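# Unpeg postcards onto mat, clothespins into box

## Task

Remove every postcard from the line and leave them lying flat in a stack on the mat, and drop all the clothespins into the box.

## Robot and tools

Robot: two arms, left_arm and right_arm, facing a table. A fixed camera stand sits behind them. Every position, velocity and target printed in results uses the scene frame. Its origin is at table-top height, midway between the nominal arm bases. +z points up, +x points out over the table, and left_arm is on the +y side (image left/right does not follow the arm names). Measured bases: left_arm at (+0.027, +0.379, +0.040) m, quat_wxyz (+1.000, 0, 0, -0.030). right_arm at (-0.039, -0.370, +0.040) m, quat_wxyz (+1.000, 0, 0, -0.020). The fingers point along the gripper's +z axis and close along its y axis. end_effector_position is the point between the pads, about 1 cm short of the tips. Printed hand poses may be off by a few centimetres, worse at long reach.

Command row (shared by execute_actions and move): one flat list of 14 numbers, each in [-1, 1]. The order is left_arm dx, dy, dz, rx, ry, rz, opening, then right_arm in the same order. Both arms are always included. dx..rz are an offset, not a pose. They are measured along the Hand target's own axes and counted from the Hand target as it stood when the action or move began. 1.0 equals 0.6 m of translation or 180 degrees. rx, ry, rz form a single rotation vector. Opening is absolute: +1 is fully open (0.093 m) and -1 is closed. Six zeros re-request the current Hand target. Writing 0 as the opening means half-closed, so repeat the present opening to leave a gripper as it is.

execute_actions(actions, cameras): actions is a list of up to 15 rows per action, one row per 1/30 s step. A short list holds its last row until the action ends. Every row counts from the action's start pose, not from the previous row, and a repeated action moves the arm again. Images come back only with an empty actions list (which shows everything) or when cameras names them. Camera names are cam_high, cam_left_wrist and cam_right_wrist; ["all"] gives all of them, and an unknown name invalidates the call.

move(target, speed, blend, opening_speed, grip_force, blocking, cameras): a straight-line path toward target, which is one 14-number row or a list of up to 15 rows. Every row is an offset from the same starting Hand targets. speed is in m/s, from 0.002 to 2.9, default 0.25; rotation is capped at twice that value in rad/s. It can be one number or one per target. blend is in metres and rounds corners in a list; 0 stops at each point. opening_speed is per second on the -1..+1 scale, at least 0.2. grip_force is the newtons per pad, 10 to 50, given per arm or once for both. It persists, and low values close slowly. blocking=false returns after 0.5 s while the move continues. Paths do not avoid obstacles or the other arm, and they cap at 10 s. Openings set in a later row apply on arrival there. The result adds a move: line with done, off_target, moving, held or fault, plus limits such as paced or held. done means at rest within 10 mm and 2 degrees. Neither done nor off_target tells you whether anything is touching. Do not route a path close to an arm's own base, because that can flip its shoulder.

wait(seconds 0..10): the scene runs with commands held. stop(): brakes a running move. zoom_image(camera, region [x0,y0,x1,y1] in pixels, at most 504x504): a closer look at the latest image. finished_scene(scene): takes an integer, the current scene's number, and ends the scene irreversibly. The goal must hold without the robot.

Results: for each arm they give end_effector_position (m) and end_effector_quat_wxyz, Hand target (the last commanded pose after clipping), Tool commands, grip_measured, Joint positions (the last entry is the finger gap in m), joint torques, Joint velocities and motor temperatures. Action calls also list positions at some intermediate steps. The controller limits commanded orientation to 40 degrees from the measured one. Grippers often settle short of or below the target, or tilted. Check after every move, and send the missing distance or rotation as a new offset.

Gripping: grip_measured runs +1 open to -1 closed. The pads meet at about -0.94, and each millimetre of object width adds roughly 0.0208. To grip a rigid object firmly, command about 0.24 below its width reading. Keep sending that value while holding, and release with a value well above it. Avoid sudden big jumps far below the width, which briefly spike the force. Postcards are thin, so grip force may be lower on them.

Cameras: cam_high, cam_left_wrist and cam_right_wrist, each 896x504. Calibration (K, distortion, T_world_to_cam) is given but may be a few mm or degrees off.

Avoid: anything falling off the table or being left off it (that fails the task), drops, releasing moving parts, fast impacts, hard pushes on fixed things, contact or squeezing between the two arms or grippers, and strain on the wrist camera cables. Motors heat up when holding loads, reaching far or pushing against something. MOTOR HOT appears at 75 °C, and at 90 °C the arm folds and stops for the rest of the scene. Loose objects may occasionally get nudged by outside disturbances.

Each tool is called after "Call:" in YAML: its name, and indented under it one key for each argument.

## Session

Call:
execute_actions:
  actions: []

Scene clock: 0.00 s.
left_arm: end_effector_position=(+0.4104, +0.3908, +0.1244) grip_measured=+1.000 end_effector_quat_wxyz=(+0.541, -0.061, +0.838, +0.039) | right_arm: end_effector_position=(+0.3456, -0.3909, +0.1015) grip_measured=+1.000 end_effector_quat_wxyz=(+0.537, +0.008, +0.842, -0.041)
Joint positions: left_arm=[0.018 1.503 0.393 0.679 -0.171 -0.079 0.093] | right_arm=[0.006 1.62 0.363 0.824 0.048 -0.045 0.093]
Joint velocities: within noise
Joint torques (N m): no reading
Motor temperatures (°C): left_arm=[23 27 29 31 25 26 23] | right_arm=[23 29 32 31 24 27 25]
Heat: left arm: 31 °C; right arm: 32 °C.
Hand target: left_arm +0.4159, +0.3907, +0.1368; +0.558, -0.063, +0.827, +0.037 | right_arm +0.3500, -0.3910, +0.1101; +0.549, +0.009, +0.835, -0.042
Tool commands: left_gripper/opening=+1.0 right_gripper/opening=+1.0

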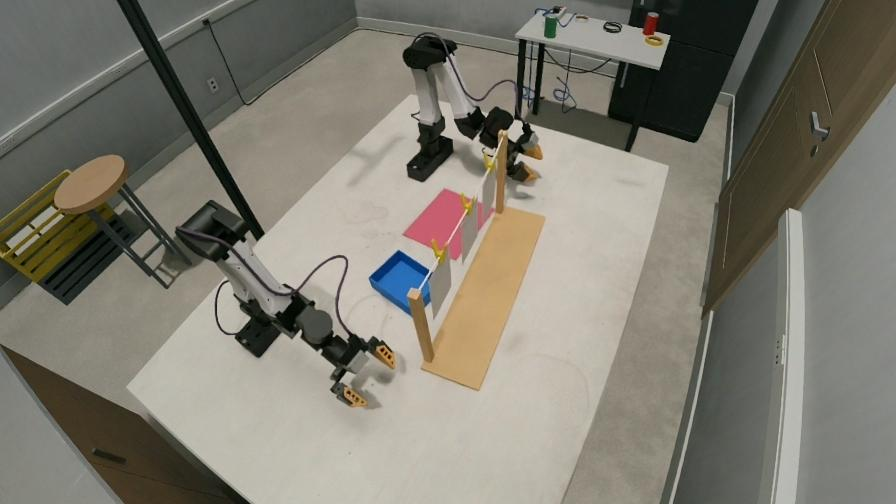

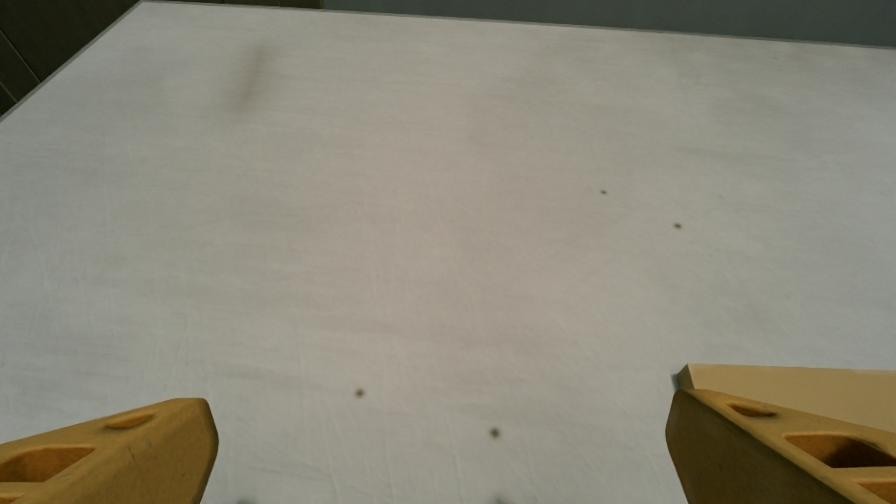

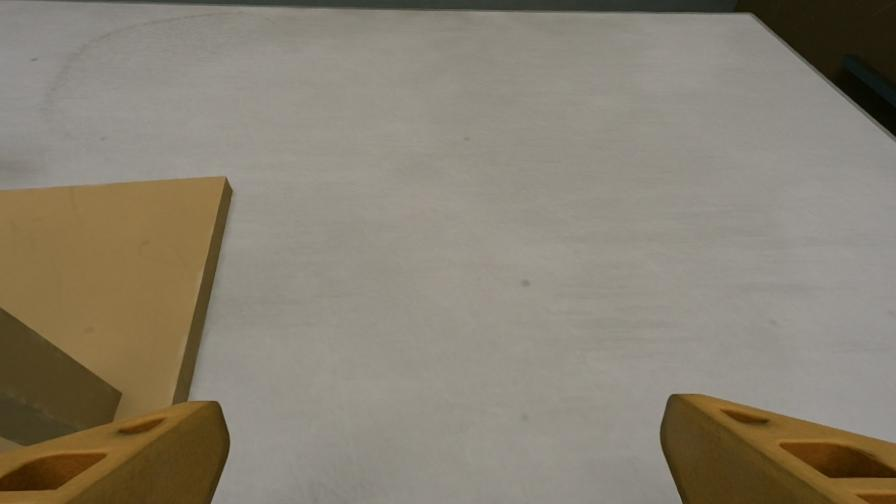

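Call:
zoom_image:
  camera: "cam_high"
  region: [360, 110, 580, 400]

Call:
zoom_image:
  camera: "cam_high"
  region: [400, 130, 520, 330]

Scaled by 1.738 from the camera's 896x504 image, which has a finer 1280x720 frame.

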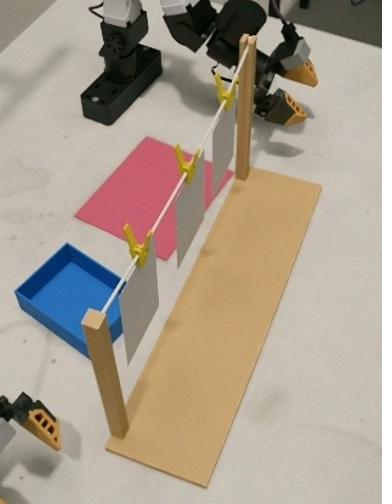

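Scaled by 2.520 from the camera's 896x504 image, which has a finer 1280x720 frame.

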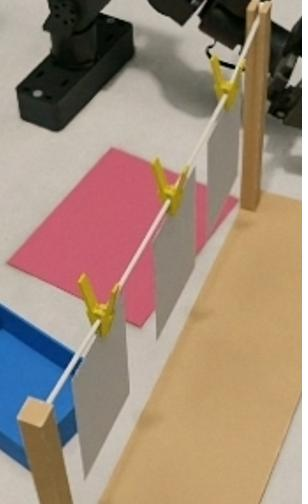

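Call:
move:
  target: [-0.082,-0.225,-0.516,0,-0.12,0,1,-0.152,0.193,-0.479,0,-0.129,0,1]
  speed: 0.35
  cameras: ["all"]

Scene clock: 39.23 s.
left_arm: end_effector_position=(+0.1719, +0.2175, +0.2908) grip_measured=+1.000 end_effector_quat_wxyz=(+0.705, +0.065, +0.704, -0.049) | right_arm: end_effector_position=(+0.1301, -0.2468, +0.2860) grip_measured=+1.000 end_effector_quat_wxyz=(+0.705, -0.045, +0.706, -0.053)
Joint positions: left_arm=[-1.665 0.653 0.344 0.231 -1.564 -0.055 0.093] | right_arm=[1.602 0.578 0.276 0.349 1.572 -0.185 0.093]
Joint torques (N m): left_arm=[-0.55 -0.59 8.81 1.27 -0.22 0.04] | right_arm=[-0.84 -0.03 10.09 1.57 -0.04 0.15]
Motor temperatures (°C): left_arm=[23 29 31 36 25 26 23] | right_arm=[23 32 35 38 24 26 25]
Heat: left arm: 36 °C; right arm: 38 °C.
Hand target: left_arm +0.1694, +0.2195, +0.2994; +0.703, -0.054, +0.707, +0.048 | right_arm +0.1300, -0.2501, +0.3000; +0.706, +0.000, +0.707, -0.043
Off the commanded pose: left_arm 0.009 m, 18 deg | right_arm 0.014 m, 5 deg.
joint sent to its limit (left arm) — joint 5 (wrist yaw), lower limit. The joint targets are off in orientation, not in position.
joint sent to its limit (right arm) — joint 5 (wrist yaw), upper limit. The joint targets still meet the commanded pose.
move: off_target (left_arm, right_arm)
camera_calibration:
cam_left_wrist: T_world_to_cam=[[-0.171794, -0.984128, -0.0444857, 0.257274], [-0.40326, 0.111452, -0.908273, 0.34955], [0.898815, -0.138096, -0.416006, 0.0823374], [0, 0, 0, 1]] pos_world=[0.111151, 0.225603, 0.363185]
cam_right_wrist: T_world_to_cam=[[-0.0180155, -0.991261, 0.130682, -0.28093], [-0.433639, -0.110024, -0.894344, 0.324228], [0.900906, -0.0727807, -0.427867, 0.0695575], [0, 0, 0, 1]] pos_world=[0.0728723, -0.23774, 0.356446]

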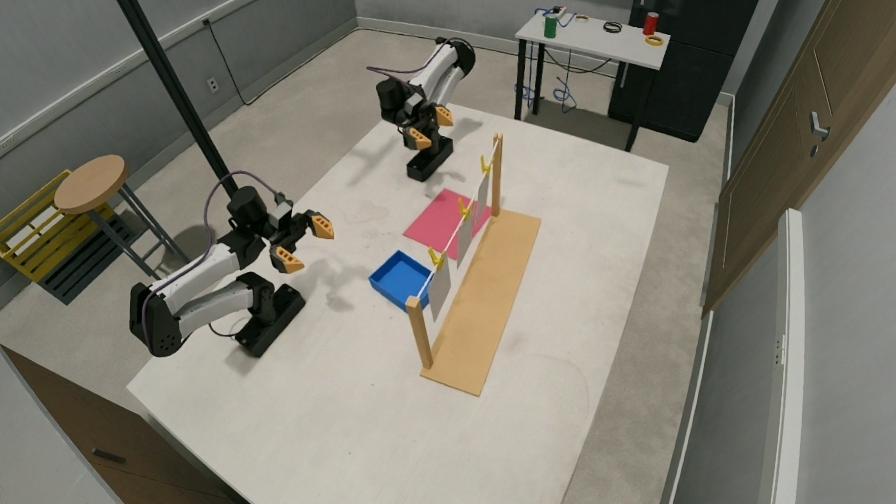

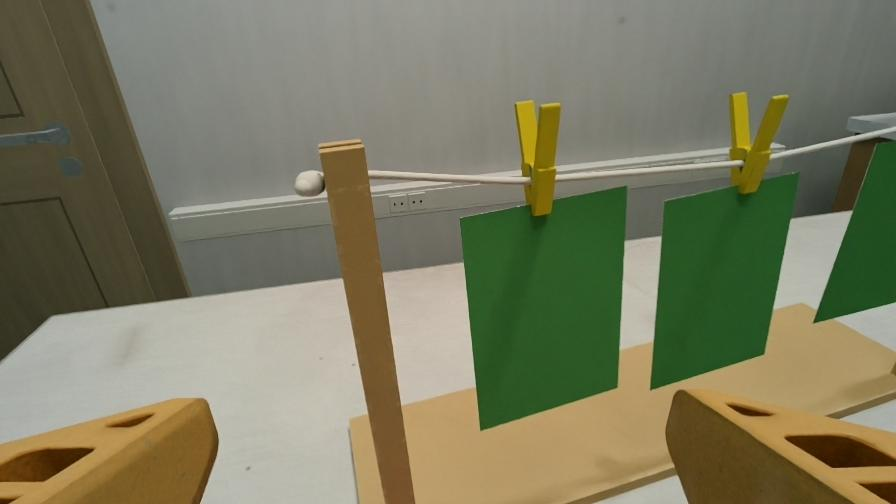

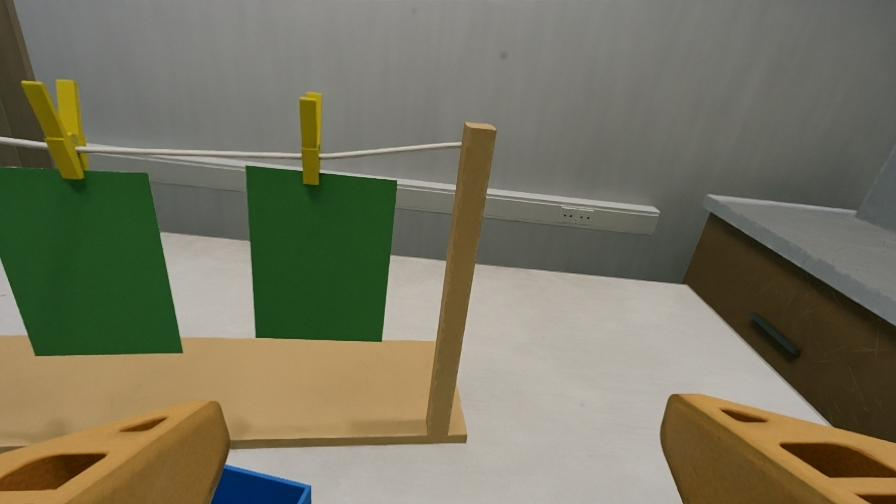

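Call:
move:
  target:
    - [-0.216,-0.218,0.103,0.267,0.058,0.068,0.4,0.117,0.0025,0.17,-0.13,0,0,-0.1]
    - [-0.0767,-0.527,0.299,0.533,0.116,0.1365,0.4,0.2335,0.005,0.343,-0.25,0,0,-0.1]
  blend: [0.04,0]
  speed: 0.25
  cameras: ["all"]

Scene clock: 81.30 s.
left_arm: end_effector_position=(+0.3895, -0.0662, +0.3402) grip_measured=+0.402 end_effector_quat_wxyz=(+0.355, +0.602, +0.617, -0.361) | right_arm: end_effector_position=(+0.3292, -0.2664, +0.1521) grip_measured=-0.099 end_effector_quat_wxyz=(+0.639, -0.262, +0.683, +0.237)
Joint positions: left_arm=[-0.627 2.264 2.494 -0.95 0.739 0.512 0.064] | right_arm=[0.008 1.826 0.347 1.382 -0.751 -0.076 0.04]
Joint torques (N m): left_arm=[0.54 -9.65 9.72 1.49 0.41 0.15] | right_arm=[-0.79 -4.9 5.94 2.18 -0.26 -0.11]
Motor temperatures (°C): left_arm=[23 27 36 35 24 25 23] | right_arm=[23 29 39 36 24 26 24]
Heat: left arm: 36 °C; right arm: 39 °C.
Hand target: left_arm +0.3929, -0.0670, +0.3469; +0.364, +0.606, +0.606, -0.364 | right_arm +0.3351, -0.2679, +0.1601; +0.652, -0.270, +0.669, +0.231
Off the commanded pose: left_arm 0.007 m, 2 deg | right_arm 0.010 m, 2 deg.
move: done
camera_calibration:
cam_left_wrist: T_world_to_cam=[[-0.999957, 0.00740162, 0.00559908, 0.388812], [0.00265233, 0.806044, -0.59185, 0.293975], [-0.00889375, -0.59181, -0.806029, 0.324311], [0, 0, 0, 1]] pos_world=[0.3909, -0.0479045, 0.433216]
cam_right_wrist: T_world_to_cam=[[0.654696, -0.755884, 0.00356827, -0.418713], [-0.371923, -0.326237, -0.869047, 0.20697], [0.658063, 0.567634, -0.494716, 0.0921953], [0, 0, 0, 1]] pos_world=[0.290436, -0.30131, 0.226971]

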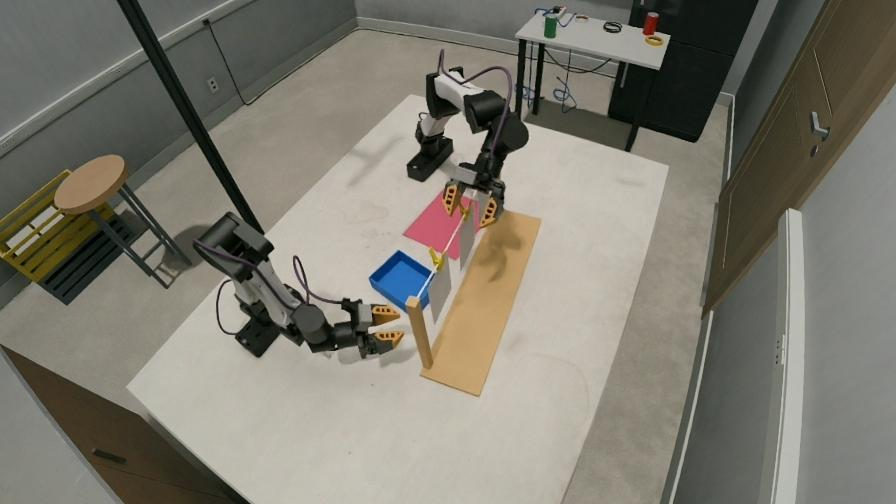

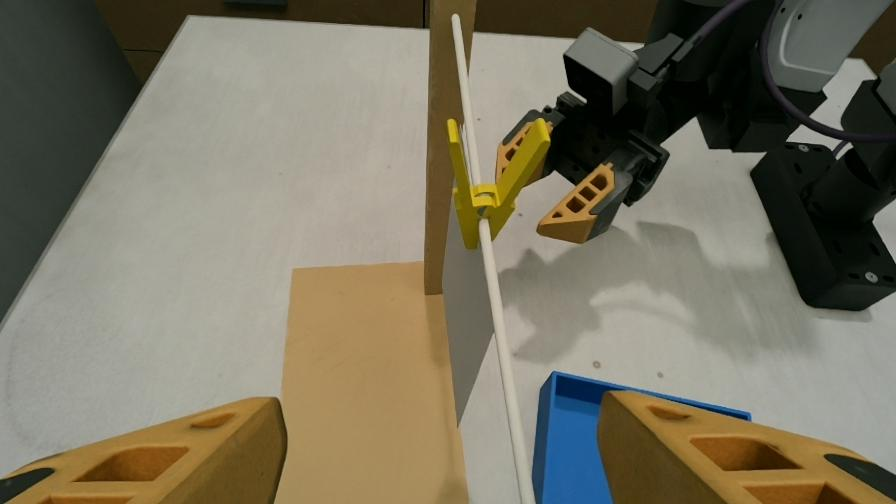

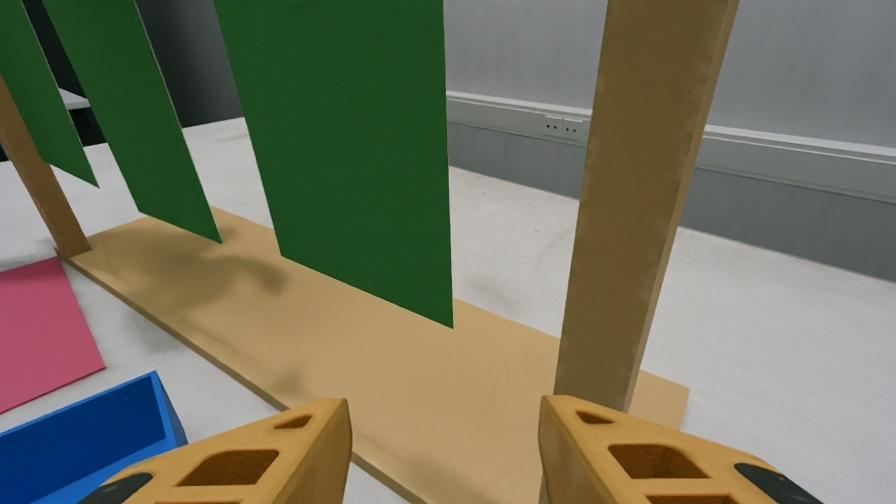

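Call:
move:
  target:
    - [-0.073,0,-0.076,0,0,0,-0.2,-0.17,0.013,-0.083,-0.08,0.04,-0.018,0.4]
    - [0.139,-0.222,-0.166,-0.12,-0.09,-0.03,-0.2,-0.3445,0.0265,-0.1665,-0.16,0.08,-0.036,0.4]
    - [0.26,-0.122,0.068,-0.2007,-0.15,-0.05,-0.2,-0.342,-0.0625,0.0727,-0.2647,0.1298,-0.0593,0.4]
  blend: [0.03,0.03,0]
  speed: 0.25
  cameras: ["all"]

Scene clock: 126.20 s.
left_arm: end_effector_position=(+0.3158, -0.0234, +0.1765) grip_measured=-0.198 end_effector_quat_wxyz=(+0.614, +0.328, +0.648, -0.311) | right_arm: end_effector_position=(+0.3941, -0.2562, +0.3577) grip_measured=+0.399 end_effector_quat_wxyz=(+0.433, -0.544, +0.640, +0.328)
Joint positions: left_arm=[-0.892 1.937 0.708 1.176 -0.016 -0.001 0.036] | right_arm=[-0.051 2.13 2.386 -1.553 -1.13 -1.326 0.064]
Joint torques (N m): left_arm=[-0.62 -6.39 7.64 2.2 -0.18 0.02] | right_arm=[0.36 -9.33 8.16 0.72 -0.59 -0.2]
Motor temperatures (°C): left_arm=[23 33 40 37 24 25 23] | right_arm=[23 31 37 39 24 26 24]
Heat: left arm: 40 °C; right arm: 39 °C.
Hand target: left_arm +0.3196, -0.0299, +0.1900; +0.632, +0.316, +0.633, -0.316 | right_arm +0.3934, -0.2548, +0.3646; +0.362, -0.607, +0.607, +0.363
Off the commanded pose: left_arm 0.016 m, 3 deg | right_arm 0.007 m, 12 deg.
elbow stopped short (left arm): the move would have taken joint 3 (elbow) straighter than the controller allows.
joint sent to its limit (right arm) — joint 4 (wrist pitch), lower limit. The joint targets are off in orientation, not in position.
move: off_target (left_arm, right_arm)
camera_calibration:
cam_left_wrist: T_world_to_cam=[[-0.812961, -0.581955, -0.0205585, 0.247483], [-0.255108, 0.387664, -0.885797, 0.28624], [0.523464, -0.714874, -0.463617, -0.0144799], [0, 0, 0, 1]] pos_world=[0.281796, 0.0227075, 0.251925]
cam_right_wrist: T_world_to_cam=[[0.977891, -0.203364, 0.048712, -0.456087], [-0.124926, -0.754926, -0.643802, 0.125251], [0.1677, 0.623482, -0.76364, 0.449247], [0, 0, 0, 1]] pos_world=[0.386312, -0.278294, 0.445917]

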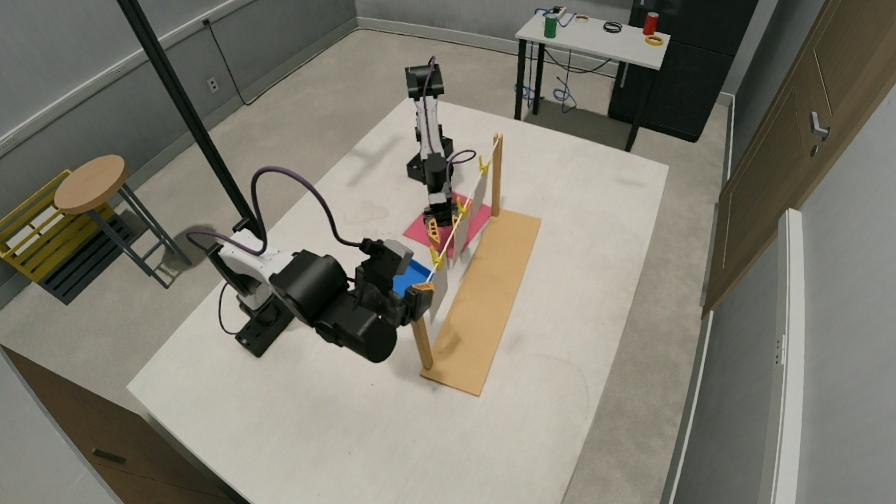

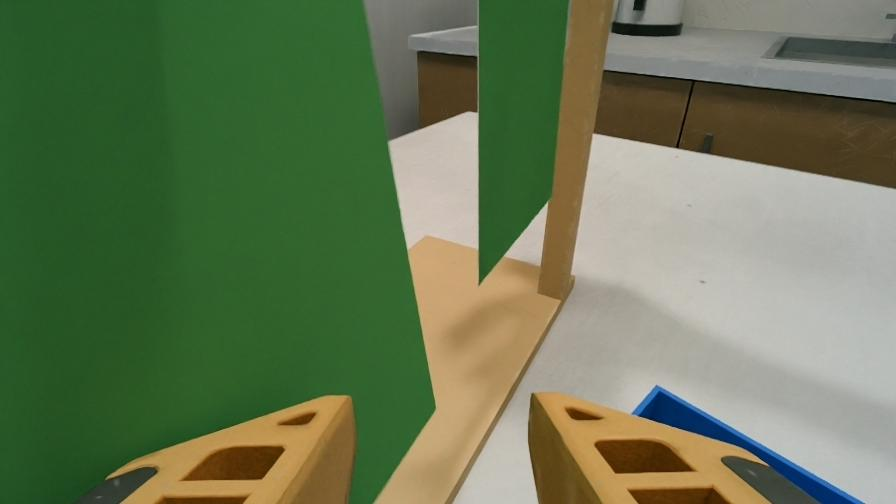

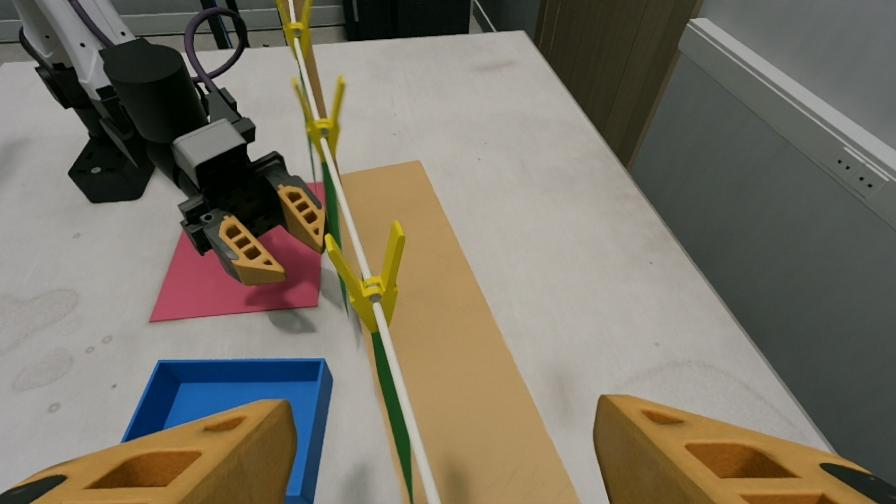

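Call:
move:
  target:
    - [-0.0225,-0.078,0.017,-0.072,0,0,-0.2,-0.008,0.007,0.03,0,0.03,0,0.4]
    - [-0.0225,-0.0565,0.143,-0.072,0,0,-0.2,-0.017,0.015,0.095,0,0.0645,0,0.4]
  blend: [0.01,0]
  speed: 0.15
  cameras: ["all"]

Scene clock: 169.07 s.
left_arm: end_effector_position=(+0.3403, -0.1131, +0.1962) grip_measured=-0.198 end_effector_quat_wxyz=(+0.657, +0.248, +0.672, -0.235) | right_arm: end_effector_position=(+0.3828, -0.2002, +0.3424) grip_measured=+0.399 end_effector_quat_wxyz=(-0.363, +0.609, -0.650, -0.273)
Joint positions: left_arm=[-1.062 2.158 1.173 0.957 -0.424 -0.001 0.036] | right_arm=[0.128 2.14 2.464 -1.554 -0.898 -1.252 0.064]
Joint torques (N m): left_arm=[0.32 -8.61 8.91 1.89 0 0.04] | right_arm=[0.1 -8.64 8.14 0.88 -0.53 0.1]
Motor temperatures (°C): left_arm=[23 31 37 42 24 25 22] | right_arm=[23 39 39 33 24 26 24]
Heat: left arm: 42 °C; right arm: 39 °C.
Hand target: left_arm +0.3441, -0.1188, +0.2035; +0.664, +0.242, +0.665, -0.243 | right_arm +0.3843, -0.1997, +0.3464; -0.298, +0.641, -0.641, -0.300
Off the commanded pose: left_arm 0.010 m, 2 deg | right_arm 0.004 m, 9 deg.
joint sent to its limit (right arm) — joint 4 (wrist pitch), lower limit. The joint targets are off in orientation, not in position.
move: off_target (right_arm)
camera_calibration:
cam_left_wrist: T_world_to_cam=[[-0.651422, -0.758078, -0.0310875, 0.142783], [-0.314384, 0.306989, -0.898288, 0.358261], [0.690516, -0.575391, -0.438307, -0.128233], [0, 0, 0, 1]] pos_world=[0.29419, -0.0755258, 0.270055]
cam_right_wrist: T_world_to_cam=[[0.989173, -0.119614, 0.0850216, -0.432911], [-0.0656948, -0.878987, -0.472298, 0.050076], [0.131226, 0.461599, -0.877329, 0.425065], [0, 0, 0, 1]] pos_world=[0.375734, -0.203976, 0.43338]

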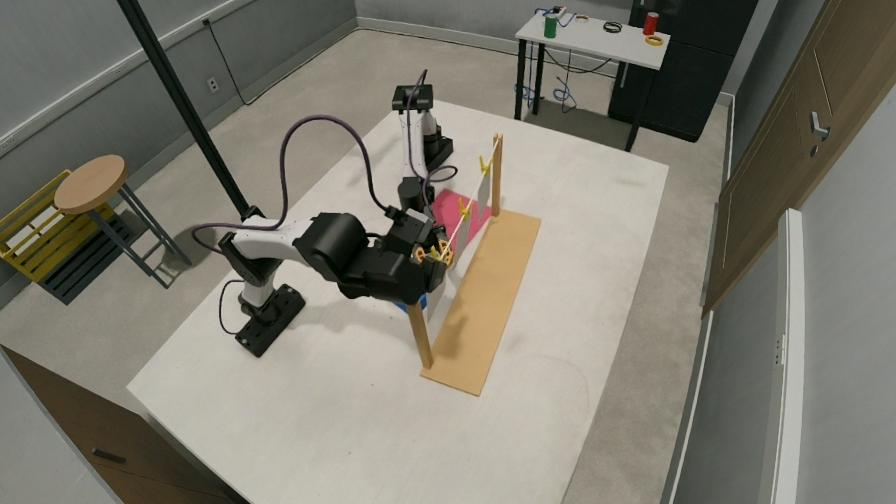

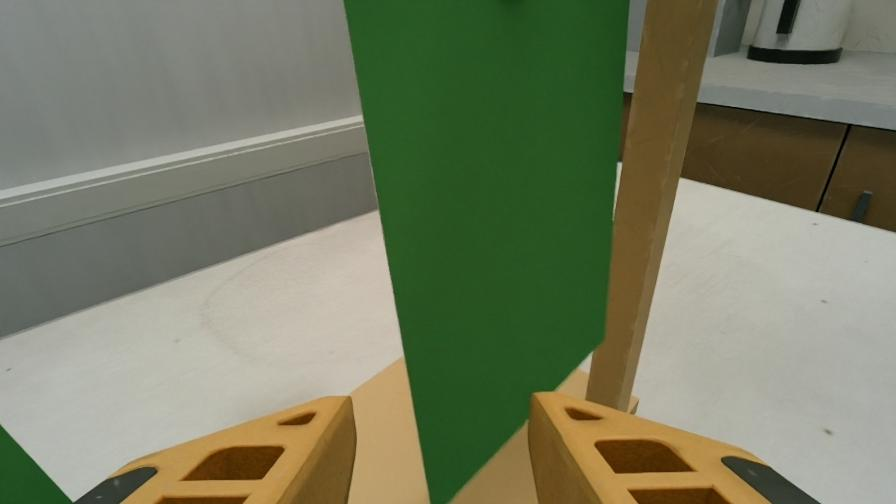

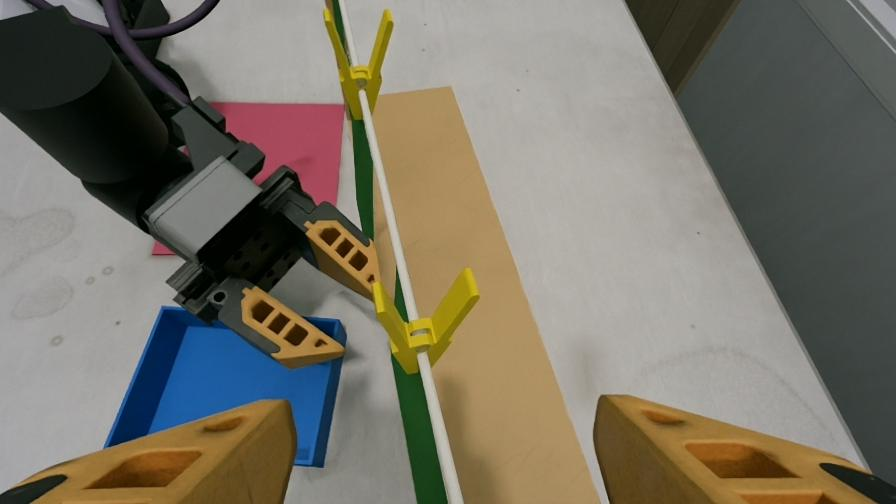

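Call:
move:
  target: [0,-0.0067,0.0733,0,0,0,-0.2,-0.0043,-0.0017,0.0985,0,0,0,0.4]
  speed: 0.08
  cameras: ["cam_left_wrist","cam_right_wrist"]

Scene clock: 189.13 s.
left_arm: end_effector_position=(+0.3687, -0.1462, +0.1956) grip_measured=-0.198 end_effector_quat_wxyz=(+0.656, +0.250, +0.672, -0.236) | right_arm: end_effector_position=(+0.3842, -0.1551, +0.3054) grip_measured=+0.399 end_effector_quat_wxyz=(-0.314, +0.632, -0.644, -0.295)
Joint positions: left_arm=[-1.036 2.281 1.397 0.854 -0.394 -0.001 0.036] | right_arm=[0.238 2.248 2.516 -1.554 -0.856 -1.223 0.064]
Joint torques (N m): left_arm=[0.59 -9.46 9.44 1.94 0 0.03] | right_arm=[0.47 -9.55 8.51 0.82 -0.52 0.11]
Heat: left arm: 43 °C; right arm: 39 °C.
Hand target: left_arm +0.3751, -0.1502, +0.2034; +0.664, +0.242, +0.665, -0.243 | right_arm +0.3852, -0.1527, +0.3105; -0.299, +0.641, -0.641, -0.299
Off the commanded pose: left_arm 0.011 m, 2 deg | right_arm 0.006 m, 2 deg.
joint sent to its limit (right arm) — joint 4 (wrist pitch), lower limit. The joint targets are off in orientation, not in position.
move: off_target (left_arm)
camera_calibration:
cam_left_wrist: T_world_to_cam=[[-0.654917, -0.755053, -0.0312849, 0.137944], [-0.314774, 0.310197, -0.897048, 0.377173], [0.687023, -0.577644, -0.440825, -0.165835], [0, 0, 0, 1]] pos_world=[0.322999, -0.108636, 0.269554]
cam_right_wrist: T_world_to_cam=[[0.999141, -0.038452, 0.0154607, -0.395856], [-0.0281227, -0.903067, -0.428577, 0.0409306], [0.0304417, 0.427774, -0.903373, 0.412963], [0, 0, 0, 1]] pos_world=[0.384096, -0.154914, 0.396722]
Images, in order (width x height): cam_left_wrist 896x504, cam_right_wrist 896x504.

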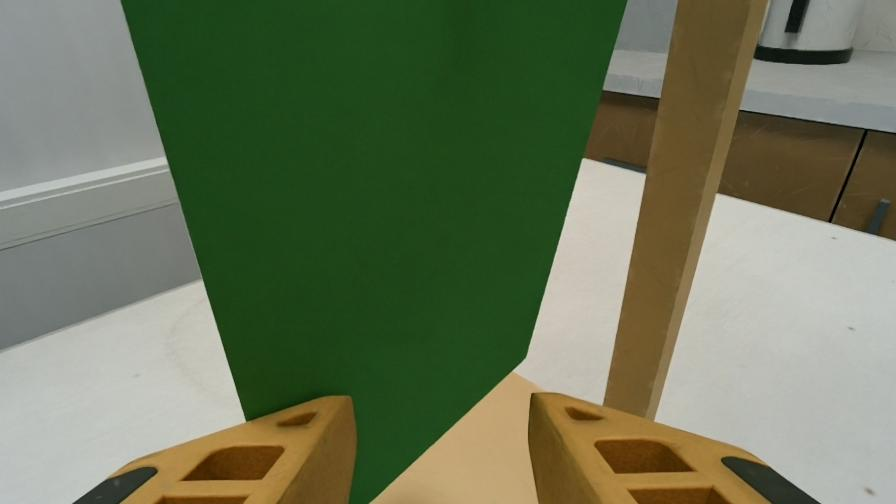

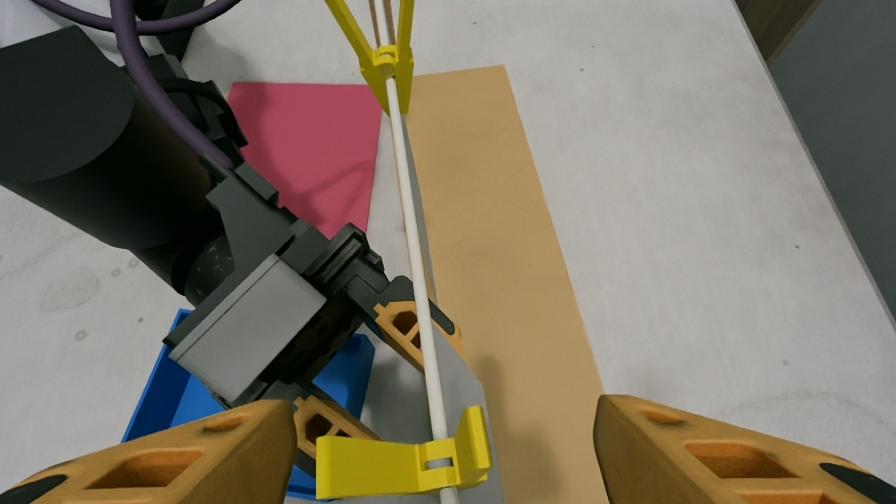

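Call:
move:
  target:
    - [0,-0.0045,-0.0867,0,0,0,-0.2,0,0,-0.03,0,0,0,0.4]
    - [0,-0.0045,-0.0867,0,0,0,0.6,0,0,-0.03,0,0,0,0.4]
  speed: 0.05
  cameras: ["cam_left_wrist","cam_right_wrist"]

Scene clock: 227.10 s.
left_arm: end_effector_position=(+0.3358, -0.1221, +0.1632) grip_measured=+0.598 end_effector_quat_wxyz=(+0.639, +0.269, +0.685, -0.225) | right_arm: end_effector_position=(+0.3882, -0.1630, +0.3054) grip_measured=+0.399 end_effector_quat_wxyz=(-0.316, +0.626, -0.650, -0.292)
Joint positions: left_arm=[-1.074 2.224 1.192 0.94 -0.421 -0.001 0.074] | right_arm=[0.219 2.248 2.516 -1.554 -0.856 -1.223 0.064]
Joint torques (N m): left_arm=[-0.51 -14.95 5.52 2.16 -0.26 0.01] | right_arm=[-0.84 -12.49 6.95 0.81 -0.62 0.01]
Heat: left arm: 43 °C; right arm: 43 °C.
Hand target: left_arm +0.3335, -0.1189, +0.2034; +0.664, +0.242, +0.665, -0.243 | right_arm +0.3853, -0.1666, +0.3221; -0.299, +0.641, -0.641, -0.299
Off the commanded pose: left_arm 0.040 m, 5 deg | right_arm 0.017 m, 3 deg.
joint sent to its limit (right arm) — joint 4 (wrist pitch), lower limit. The joint targets are off in orientation, not in position.
move: off_target (left_arm, right_arm); target 2's new opening was sent with left_arm's hand 0.041 m and 5 deg from that target
camera_calibration:
cam_left_wrist: T_world_to_cam=[[-0.66488, -0.744831, -0.0562229, 0.142295], [-0.333206, 0.36312, -0.870125, 0.338545], [0.668512, -0.559795, -0.489613, -0.127076], [0, 0, 0, 1]] pos_world=[0.292367, -0.088083, 0.240358]
cam_right_wrist: T_world_to_cam=[[0.998248, -0.0571023, 0.0154937, -0.402711], [-0.0449695, -0.902415, -0.428514, 0.0404217], [0.0384508, 0.427066, -0.903402, 0.413062], [0, 0, 0, 1]] pos_world=[0.387941, -0.162923, 0.396722]
Images, in order (width x height): cam_left_wrist 896x504, cam_right_wrist 896x504.

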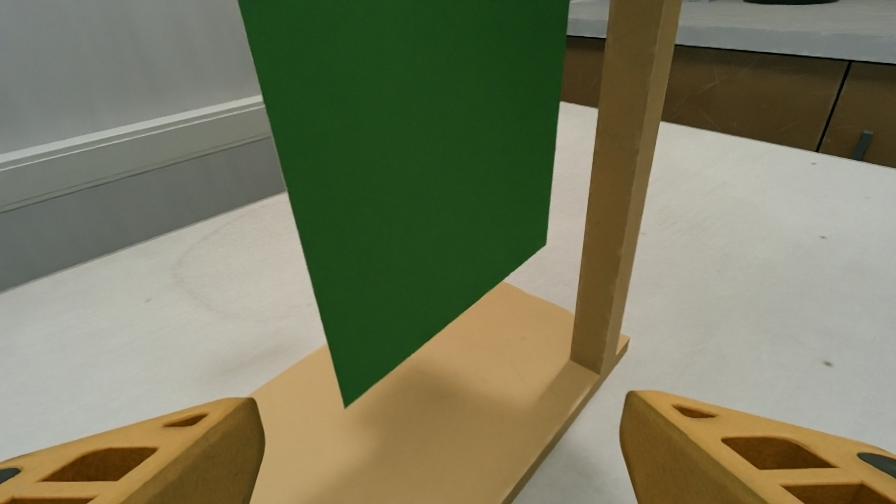

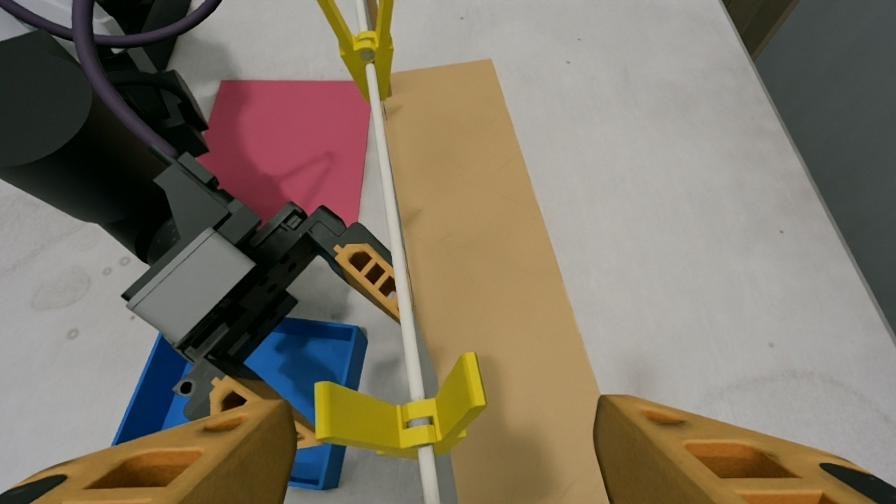

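Call:
move:
  target: [0,0,0,0,0,0,0.6,0,0,0,0,0,0,0.4]
  speed: 0.1

Scene clock: 233.30 s.
left_arm: end_effector_position=(+0.3358, -0.1221, +0.1633) grip_measured=+0.598 end_effector_quat_wxyz=(+0.639, +0.269, +0.685, -0.225) | right_arm: end_effector_position=(+0.3882, -0.1630, +0.3054) grip_measured=+0.399 end_effector_quat_wxyz=(-0.316, +0.626, -0.650, -0.292)
Joint positions: left_arm=[-1.074 2.224 1.192 0.941 -0.421 -0.001 0.074] | right_arm=[0.219 2.248 2.516 -1.554 -0.856 -1.223 0.064]
Joint torques (N m): left_arm=[-0.38 -14.93 5.46 2.18 -0.23 0.01] | right_arm=[-0.84 -12.49 7.01 0.81 -0.63 0.01]
Motor temperatures (°C): left_arm=[23 37 37 44 24 25 22] | right_arm=[23 45 41 31 24 25 24]
Heat: left arm: 44 °C; right arm: 45 °C.
Hand target: left_arm +0.3335, -0.1189, +0.2034; +0.664, +0.242, +0.665, -0.243 | right_arm +0.3853, -0.1666, +0.3221; -0.299, +0.641, -0.641, -0.299
Off the commanded pose: left_arm 0.040 m, 5 deg | right_arm 0.017 m, 3 deg.
joint sent to its limit (right arm) — joint 4 (wrist pitch), lower limit. The joint targets are off in orientation, not in position.
move: off_target (left_arm, right_arm)

Call:
move:
  target: [0.0057,0.0058,0.107,0,0,0,0.6,0,0,0,0,0,0,0.4]
  speed: 0.06
  cameras: ["all"]

Scene clock: 251.73 s.
left_arm: end_effector_position=(+0.3792, -0.1533, +0.1921) grip_measured=+0.598 end_effector_quat_wxyz=(+0.656, +0.250, +0.672, -0.236) | right_arm: end_effector_position=(+0.3882, -0.1630, +0.3054) grip_measured=+0.399 end_effector_quat_wxyz=(-0.316, +0.626, -0.650, -0.292)
Joint positions: left_arm=[-1.024 2.323 1.458 0.833 -0.384 -0.001 0.074] | right_arm=[0.219 2.248 2.516 -1.554 -0.856 -1.223 0.064]
Joint torques (N m): left_arm=[0.58 -9.76 9.57 1.95 0.02 0.02] | right_arm=[-0.83 -12.49 6.97 0.8 -0.62 0.02]
Heat: left arm: 45 °C; right arm: 49 °C.
Hand target: left_arm +0.3848, -0.1575, +0.1998; +0.664, +0.242, +0.665, -0.243 | right_arm +0.3853, -0.1666, +0.3221; -0.299, +0.641, -0.641, -0.299
Off the commanded pose: left_arm 0.011 m, 2 deg | right_arm 0.017 m, 3 deg.
joint sent to its limit (right arm) — joint 4 (wrist pitch), lower limit. The joint targets are off in orientation, not in position.
move: off_target (left_arm, right_arm)
camera_calibration:
cam_left_wrist: T_world_to_cam=[[-0.653762, -0.756054, -0.0312616, 0.138703], [-0.31587, 0.310209, -0.896658, 0.379803], [0.68762, -0.576327, -0.441618, -0.178517], [0, 0, 0, 1]] pos_world=[0.333399, -0.115836, 0.266053]
cam_right_wrist: T_world_to_cam=[[0.998248, -0.0571023, 0.0154937, -0.402711], [-0.0449695, -0.902415, -0.428514, 0.0404217], [0.0384508, 0.427066, -0.903402, 0.413062], [0, 0, 0, 1]] pos_world=[0.387941, -0.162923, 0.396722]

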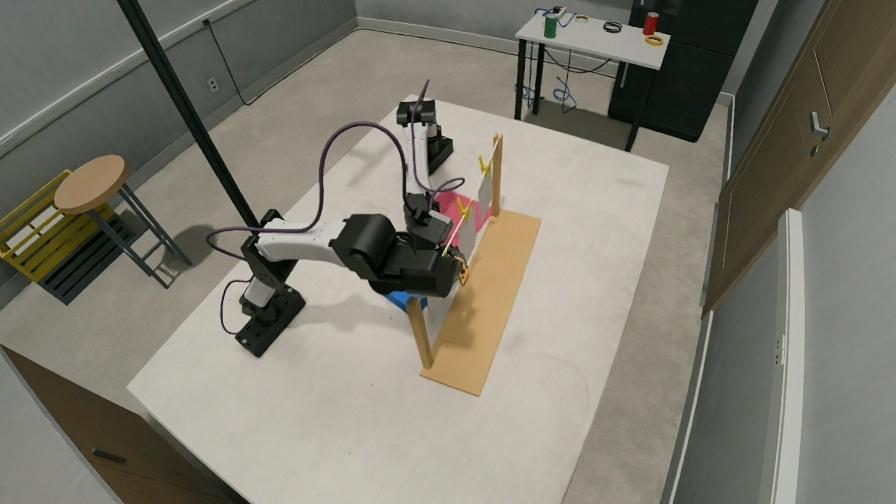

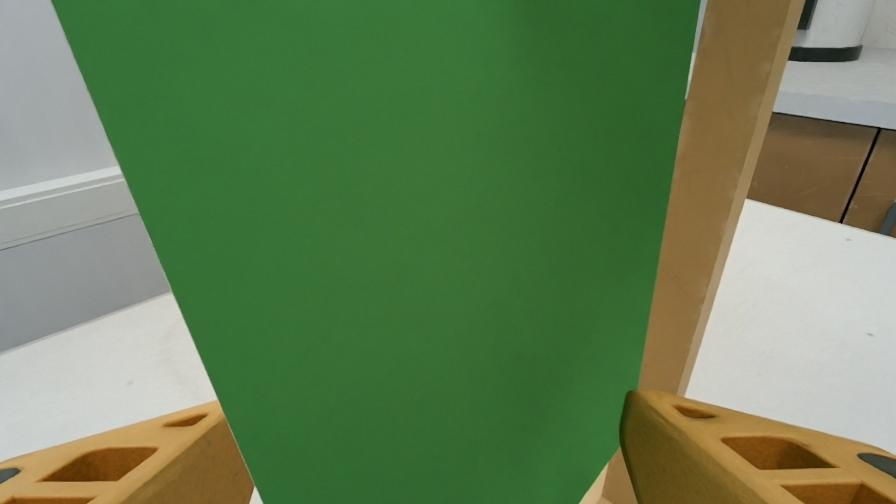

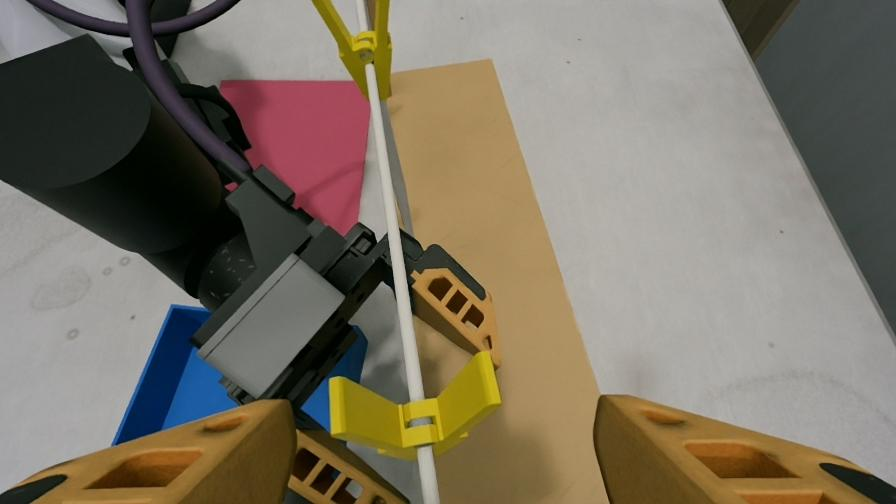

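Call:
move:
  target:
    - [0,0,0,0,0,0,0.6,-0.0157,0,-0.111,0,0,0,0.4]
    - [-0.0517,-0.051,-0.114,0.2232,0.0703,-0.1859,0.6,-0.0157,0,-0.111,0,0,0.2,0.4]
  blend: [0.01,0]
  speed: [0.15,0.06]
  cameras: ["all"]

Scene clock: 307.87 s.
left_arm: end_effector_position=(+0.3087, -0.1451, +0.1976) grip_measured=+0.598 end_effector_quat_wxyz=(+0.352, +0.286, +0.670, -0.588) | right_arm: end_effector_position=(+0.3917, -0.2116, +0.3516) grip_measured=+0.399 end_effector_quat_wxyz=(+0.276, -0.359, +0.812, +0.369)
Joint positions: left_arm=[-0.882 2.178 1.263 0.845 0.491 -0.595 0.074] | right_arm=[0.099 2.156 2.521 -1.555 -0.902 -0.587 0.064]
Joint torques (N m): left_arm=[1.35 -14.65 5.61 2.05 0.04 -0.11] | right_arm=[-0.23 -11.92 7.69 0.99 -0.65 0.07]
Motor temperatures (°C): left_arm=[23 46 38 44 24 25 22] | right_arm=[23 53 39 30 25 25 24]
Heat: left arm: 46 °C; right arm: 53 °C.
Hand target: left_arm +0.3129, -0.1369, +0.2311; +0.371, +0.279, +0.650, -0.602 | right_arm +0.3854, -0.2115, +0.3720; +0.191, -0.411, +0.808, +0.377
Off the commanded pose: left_arm 0.035 m, 4 deg | right_arm 0.021 m, 11 deg.
joint sent to its limit (right arm) — joint 4 (wrist pitch), lower limit. The joint targets are off in orientation, not in position.
move: off_target (left_arm, right_arm)
camera_calibration:
cam_left_wrist: T_world_to_cam=[[-0.810794, -0.134984, 0.569554, 0.118918], [-0.572345, 0.386656, -0.723131, 0.415982], [-0.12261, -0.912292, -0.390756, 0.0684479], [0, 0, 0, 1]] pos_world=[0.342896, -0.0823452, 0.259826]
cam_right_wrist: T_world_to_cam=[[0.77998, -0.479685, -0.401912, -0.266845], [-0.619664, -0.681745, -0.388897, 0.274469], [-0.0874539, 0.552382, -0.828991, 0.525025], [0, 0, 0, 1]] pos_world=[0.424127, -0.230898, 0.434733]

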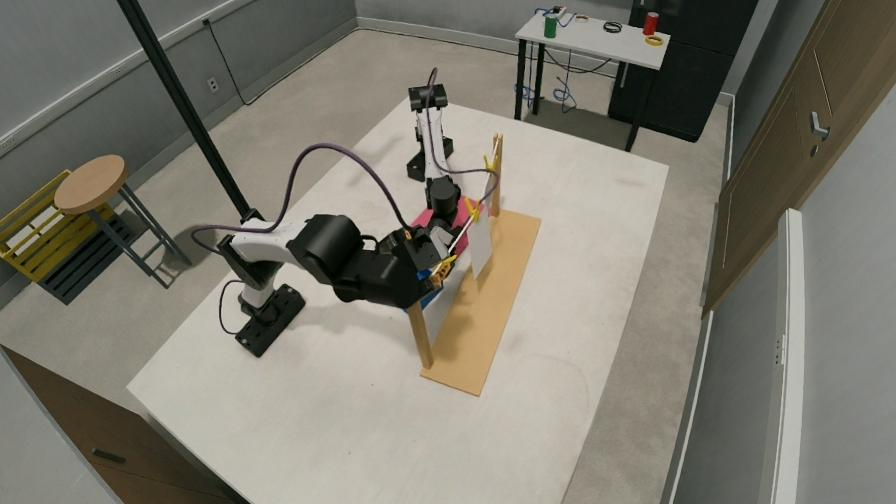

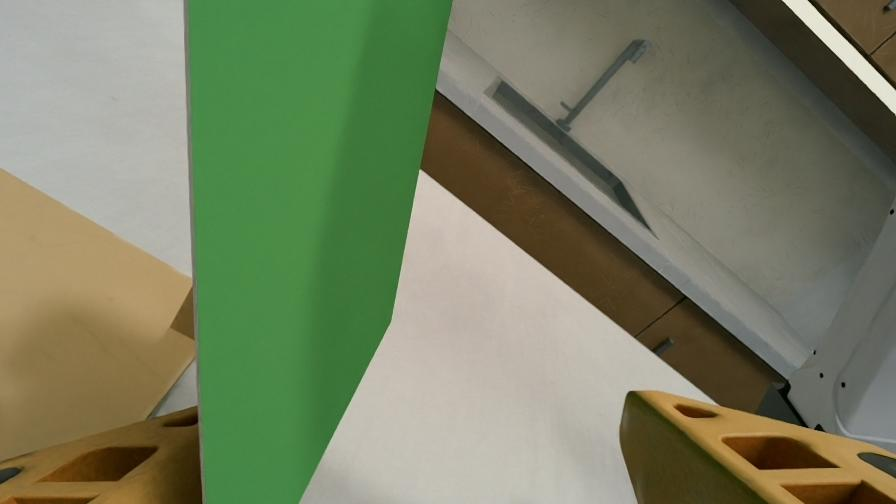

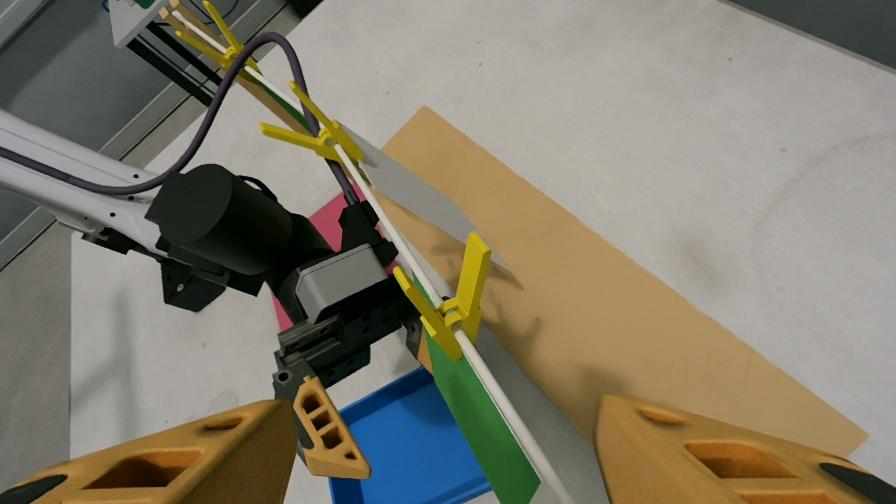

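Call:
move:
  target: [0,0,0,0,0,0,-1,0,0,0,0,0,0,0.4]
  grip_force: [25,50]
  cameras: ["cam_left_wrist","cam_right_wrist"]

Scene clock: 317.93 s.
left_arm: end_effector_position=(+0.3083, -0.1452, +0.1982) grip_measured=-0.981 end_effector_quat_wxyz=(+0.352, +0.287, +0.669, -0.589) | right_arm: end_effector_position=(+0.3917, -0.2115, +0.3516) grip_measured=+0.399 end_effector_quat_wxyz=(+0.275, -0.359, +0.812, +0.369)
Joint positions: left_arm=[-0.882 2.178 1.263 0.847 0.494 -0.596 0] | right_arm=[0.099 2.156 2.521 -1.555 -0.902 -0.586 0.064]
Joint torques (N m): left_arm=[1.39 -14.72 5.65 2 0.04 -0.13] | right_arm=[-0.24 -11.9 7.68 0.99 -0.65 0.07]
Heat: left arm: 48 °C; right arm: 52 °C.
Hand target: left_arm +0.3128, -0.1369, +0.2310; +0.371, +0.279, +0.650, -0.602 | right_arm +0.3854, -0.2115, +0.3720; +0.191, -0.411, +0.808, +0.377
Off the commanded pose: left_arm 0.034 m, 4 deg | right_arm 0.021 m, 11 deg.
joint sent to its limit (right arm) — joint 4 (wrist pitch), lower limit.
grip_force (N): 25, 50
move: moving (left_arm; no rest 5 s after the path's end), off_target (right_arm)
camera_calibration:
cam_left_wrist: T_world_to_cam=[[-0.811516, -0.131172, 0.569418, 0.119041], [-0.570776, 0.386621, -0.724388, 0.415889], [-0.125129, -0.912862, -0.388619, 0.0688234], [0, 0, 0, 1]] pos_world=[0.342595, -0.0823505, 0.260228]
cam_right_wrist: T_world_to_cam=[[0.779611, -0.479653, -0.402666, -0.266477], [-0.620072, -0.68139, -0.388868, 0.274706], [-0.0878511, 0.552848, -0.828638, 0.525212], [0, 0, 0, 1]] pos_world=[0.424227, -0.230997, 0.434733]
Images, in order (width x height): cam_left_wrist 896x504, cam_right_wrist 896x504.

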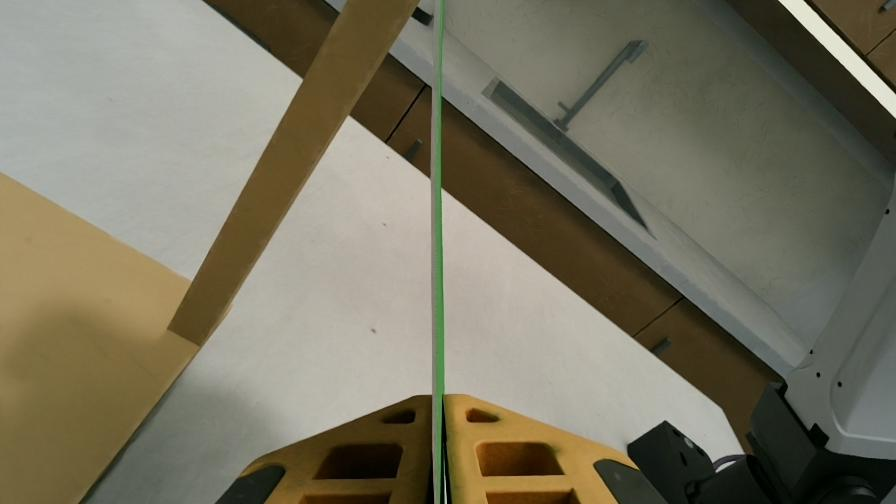

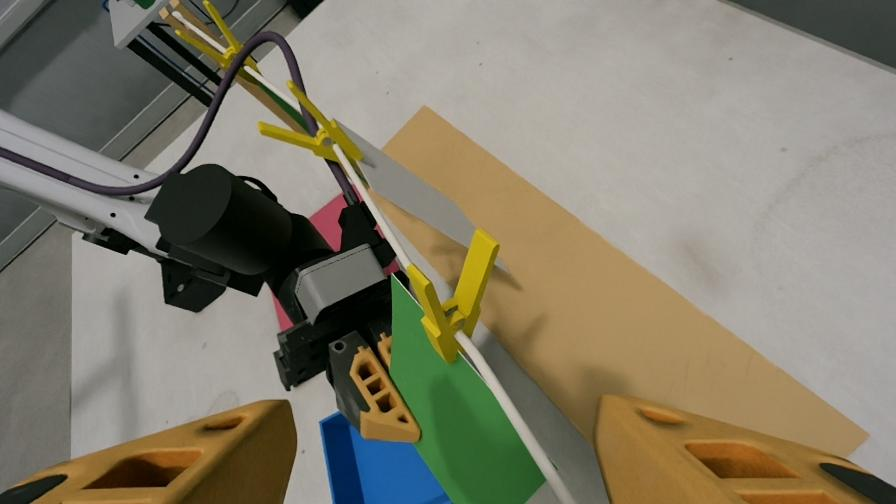

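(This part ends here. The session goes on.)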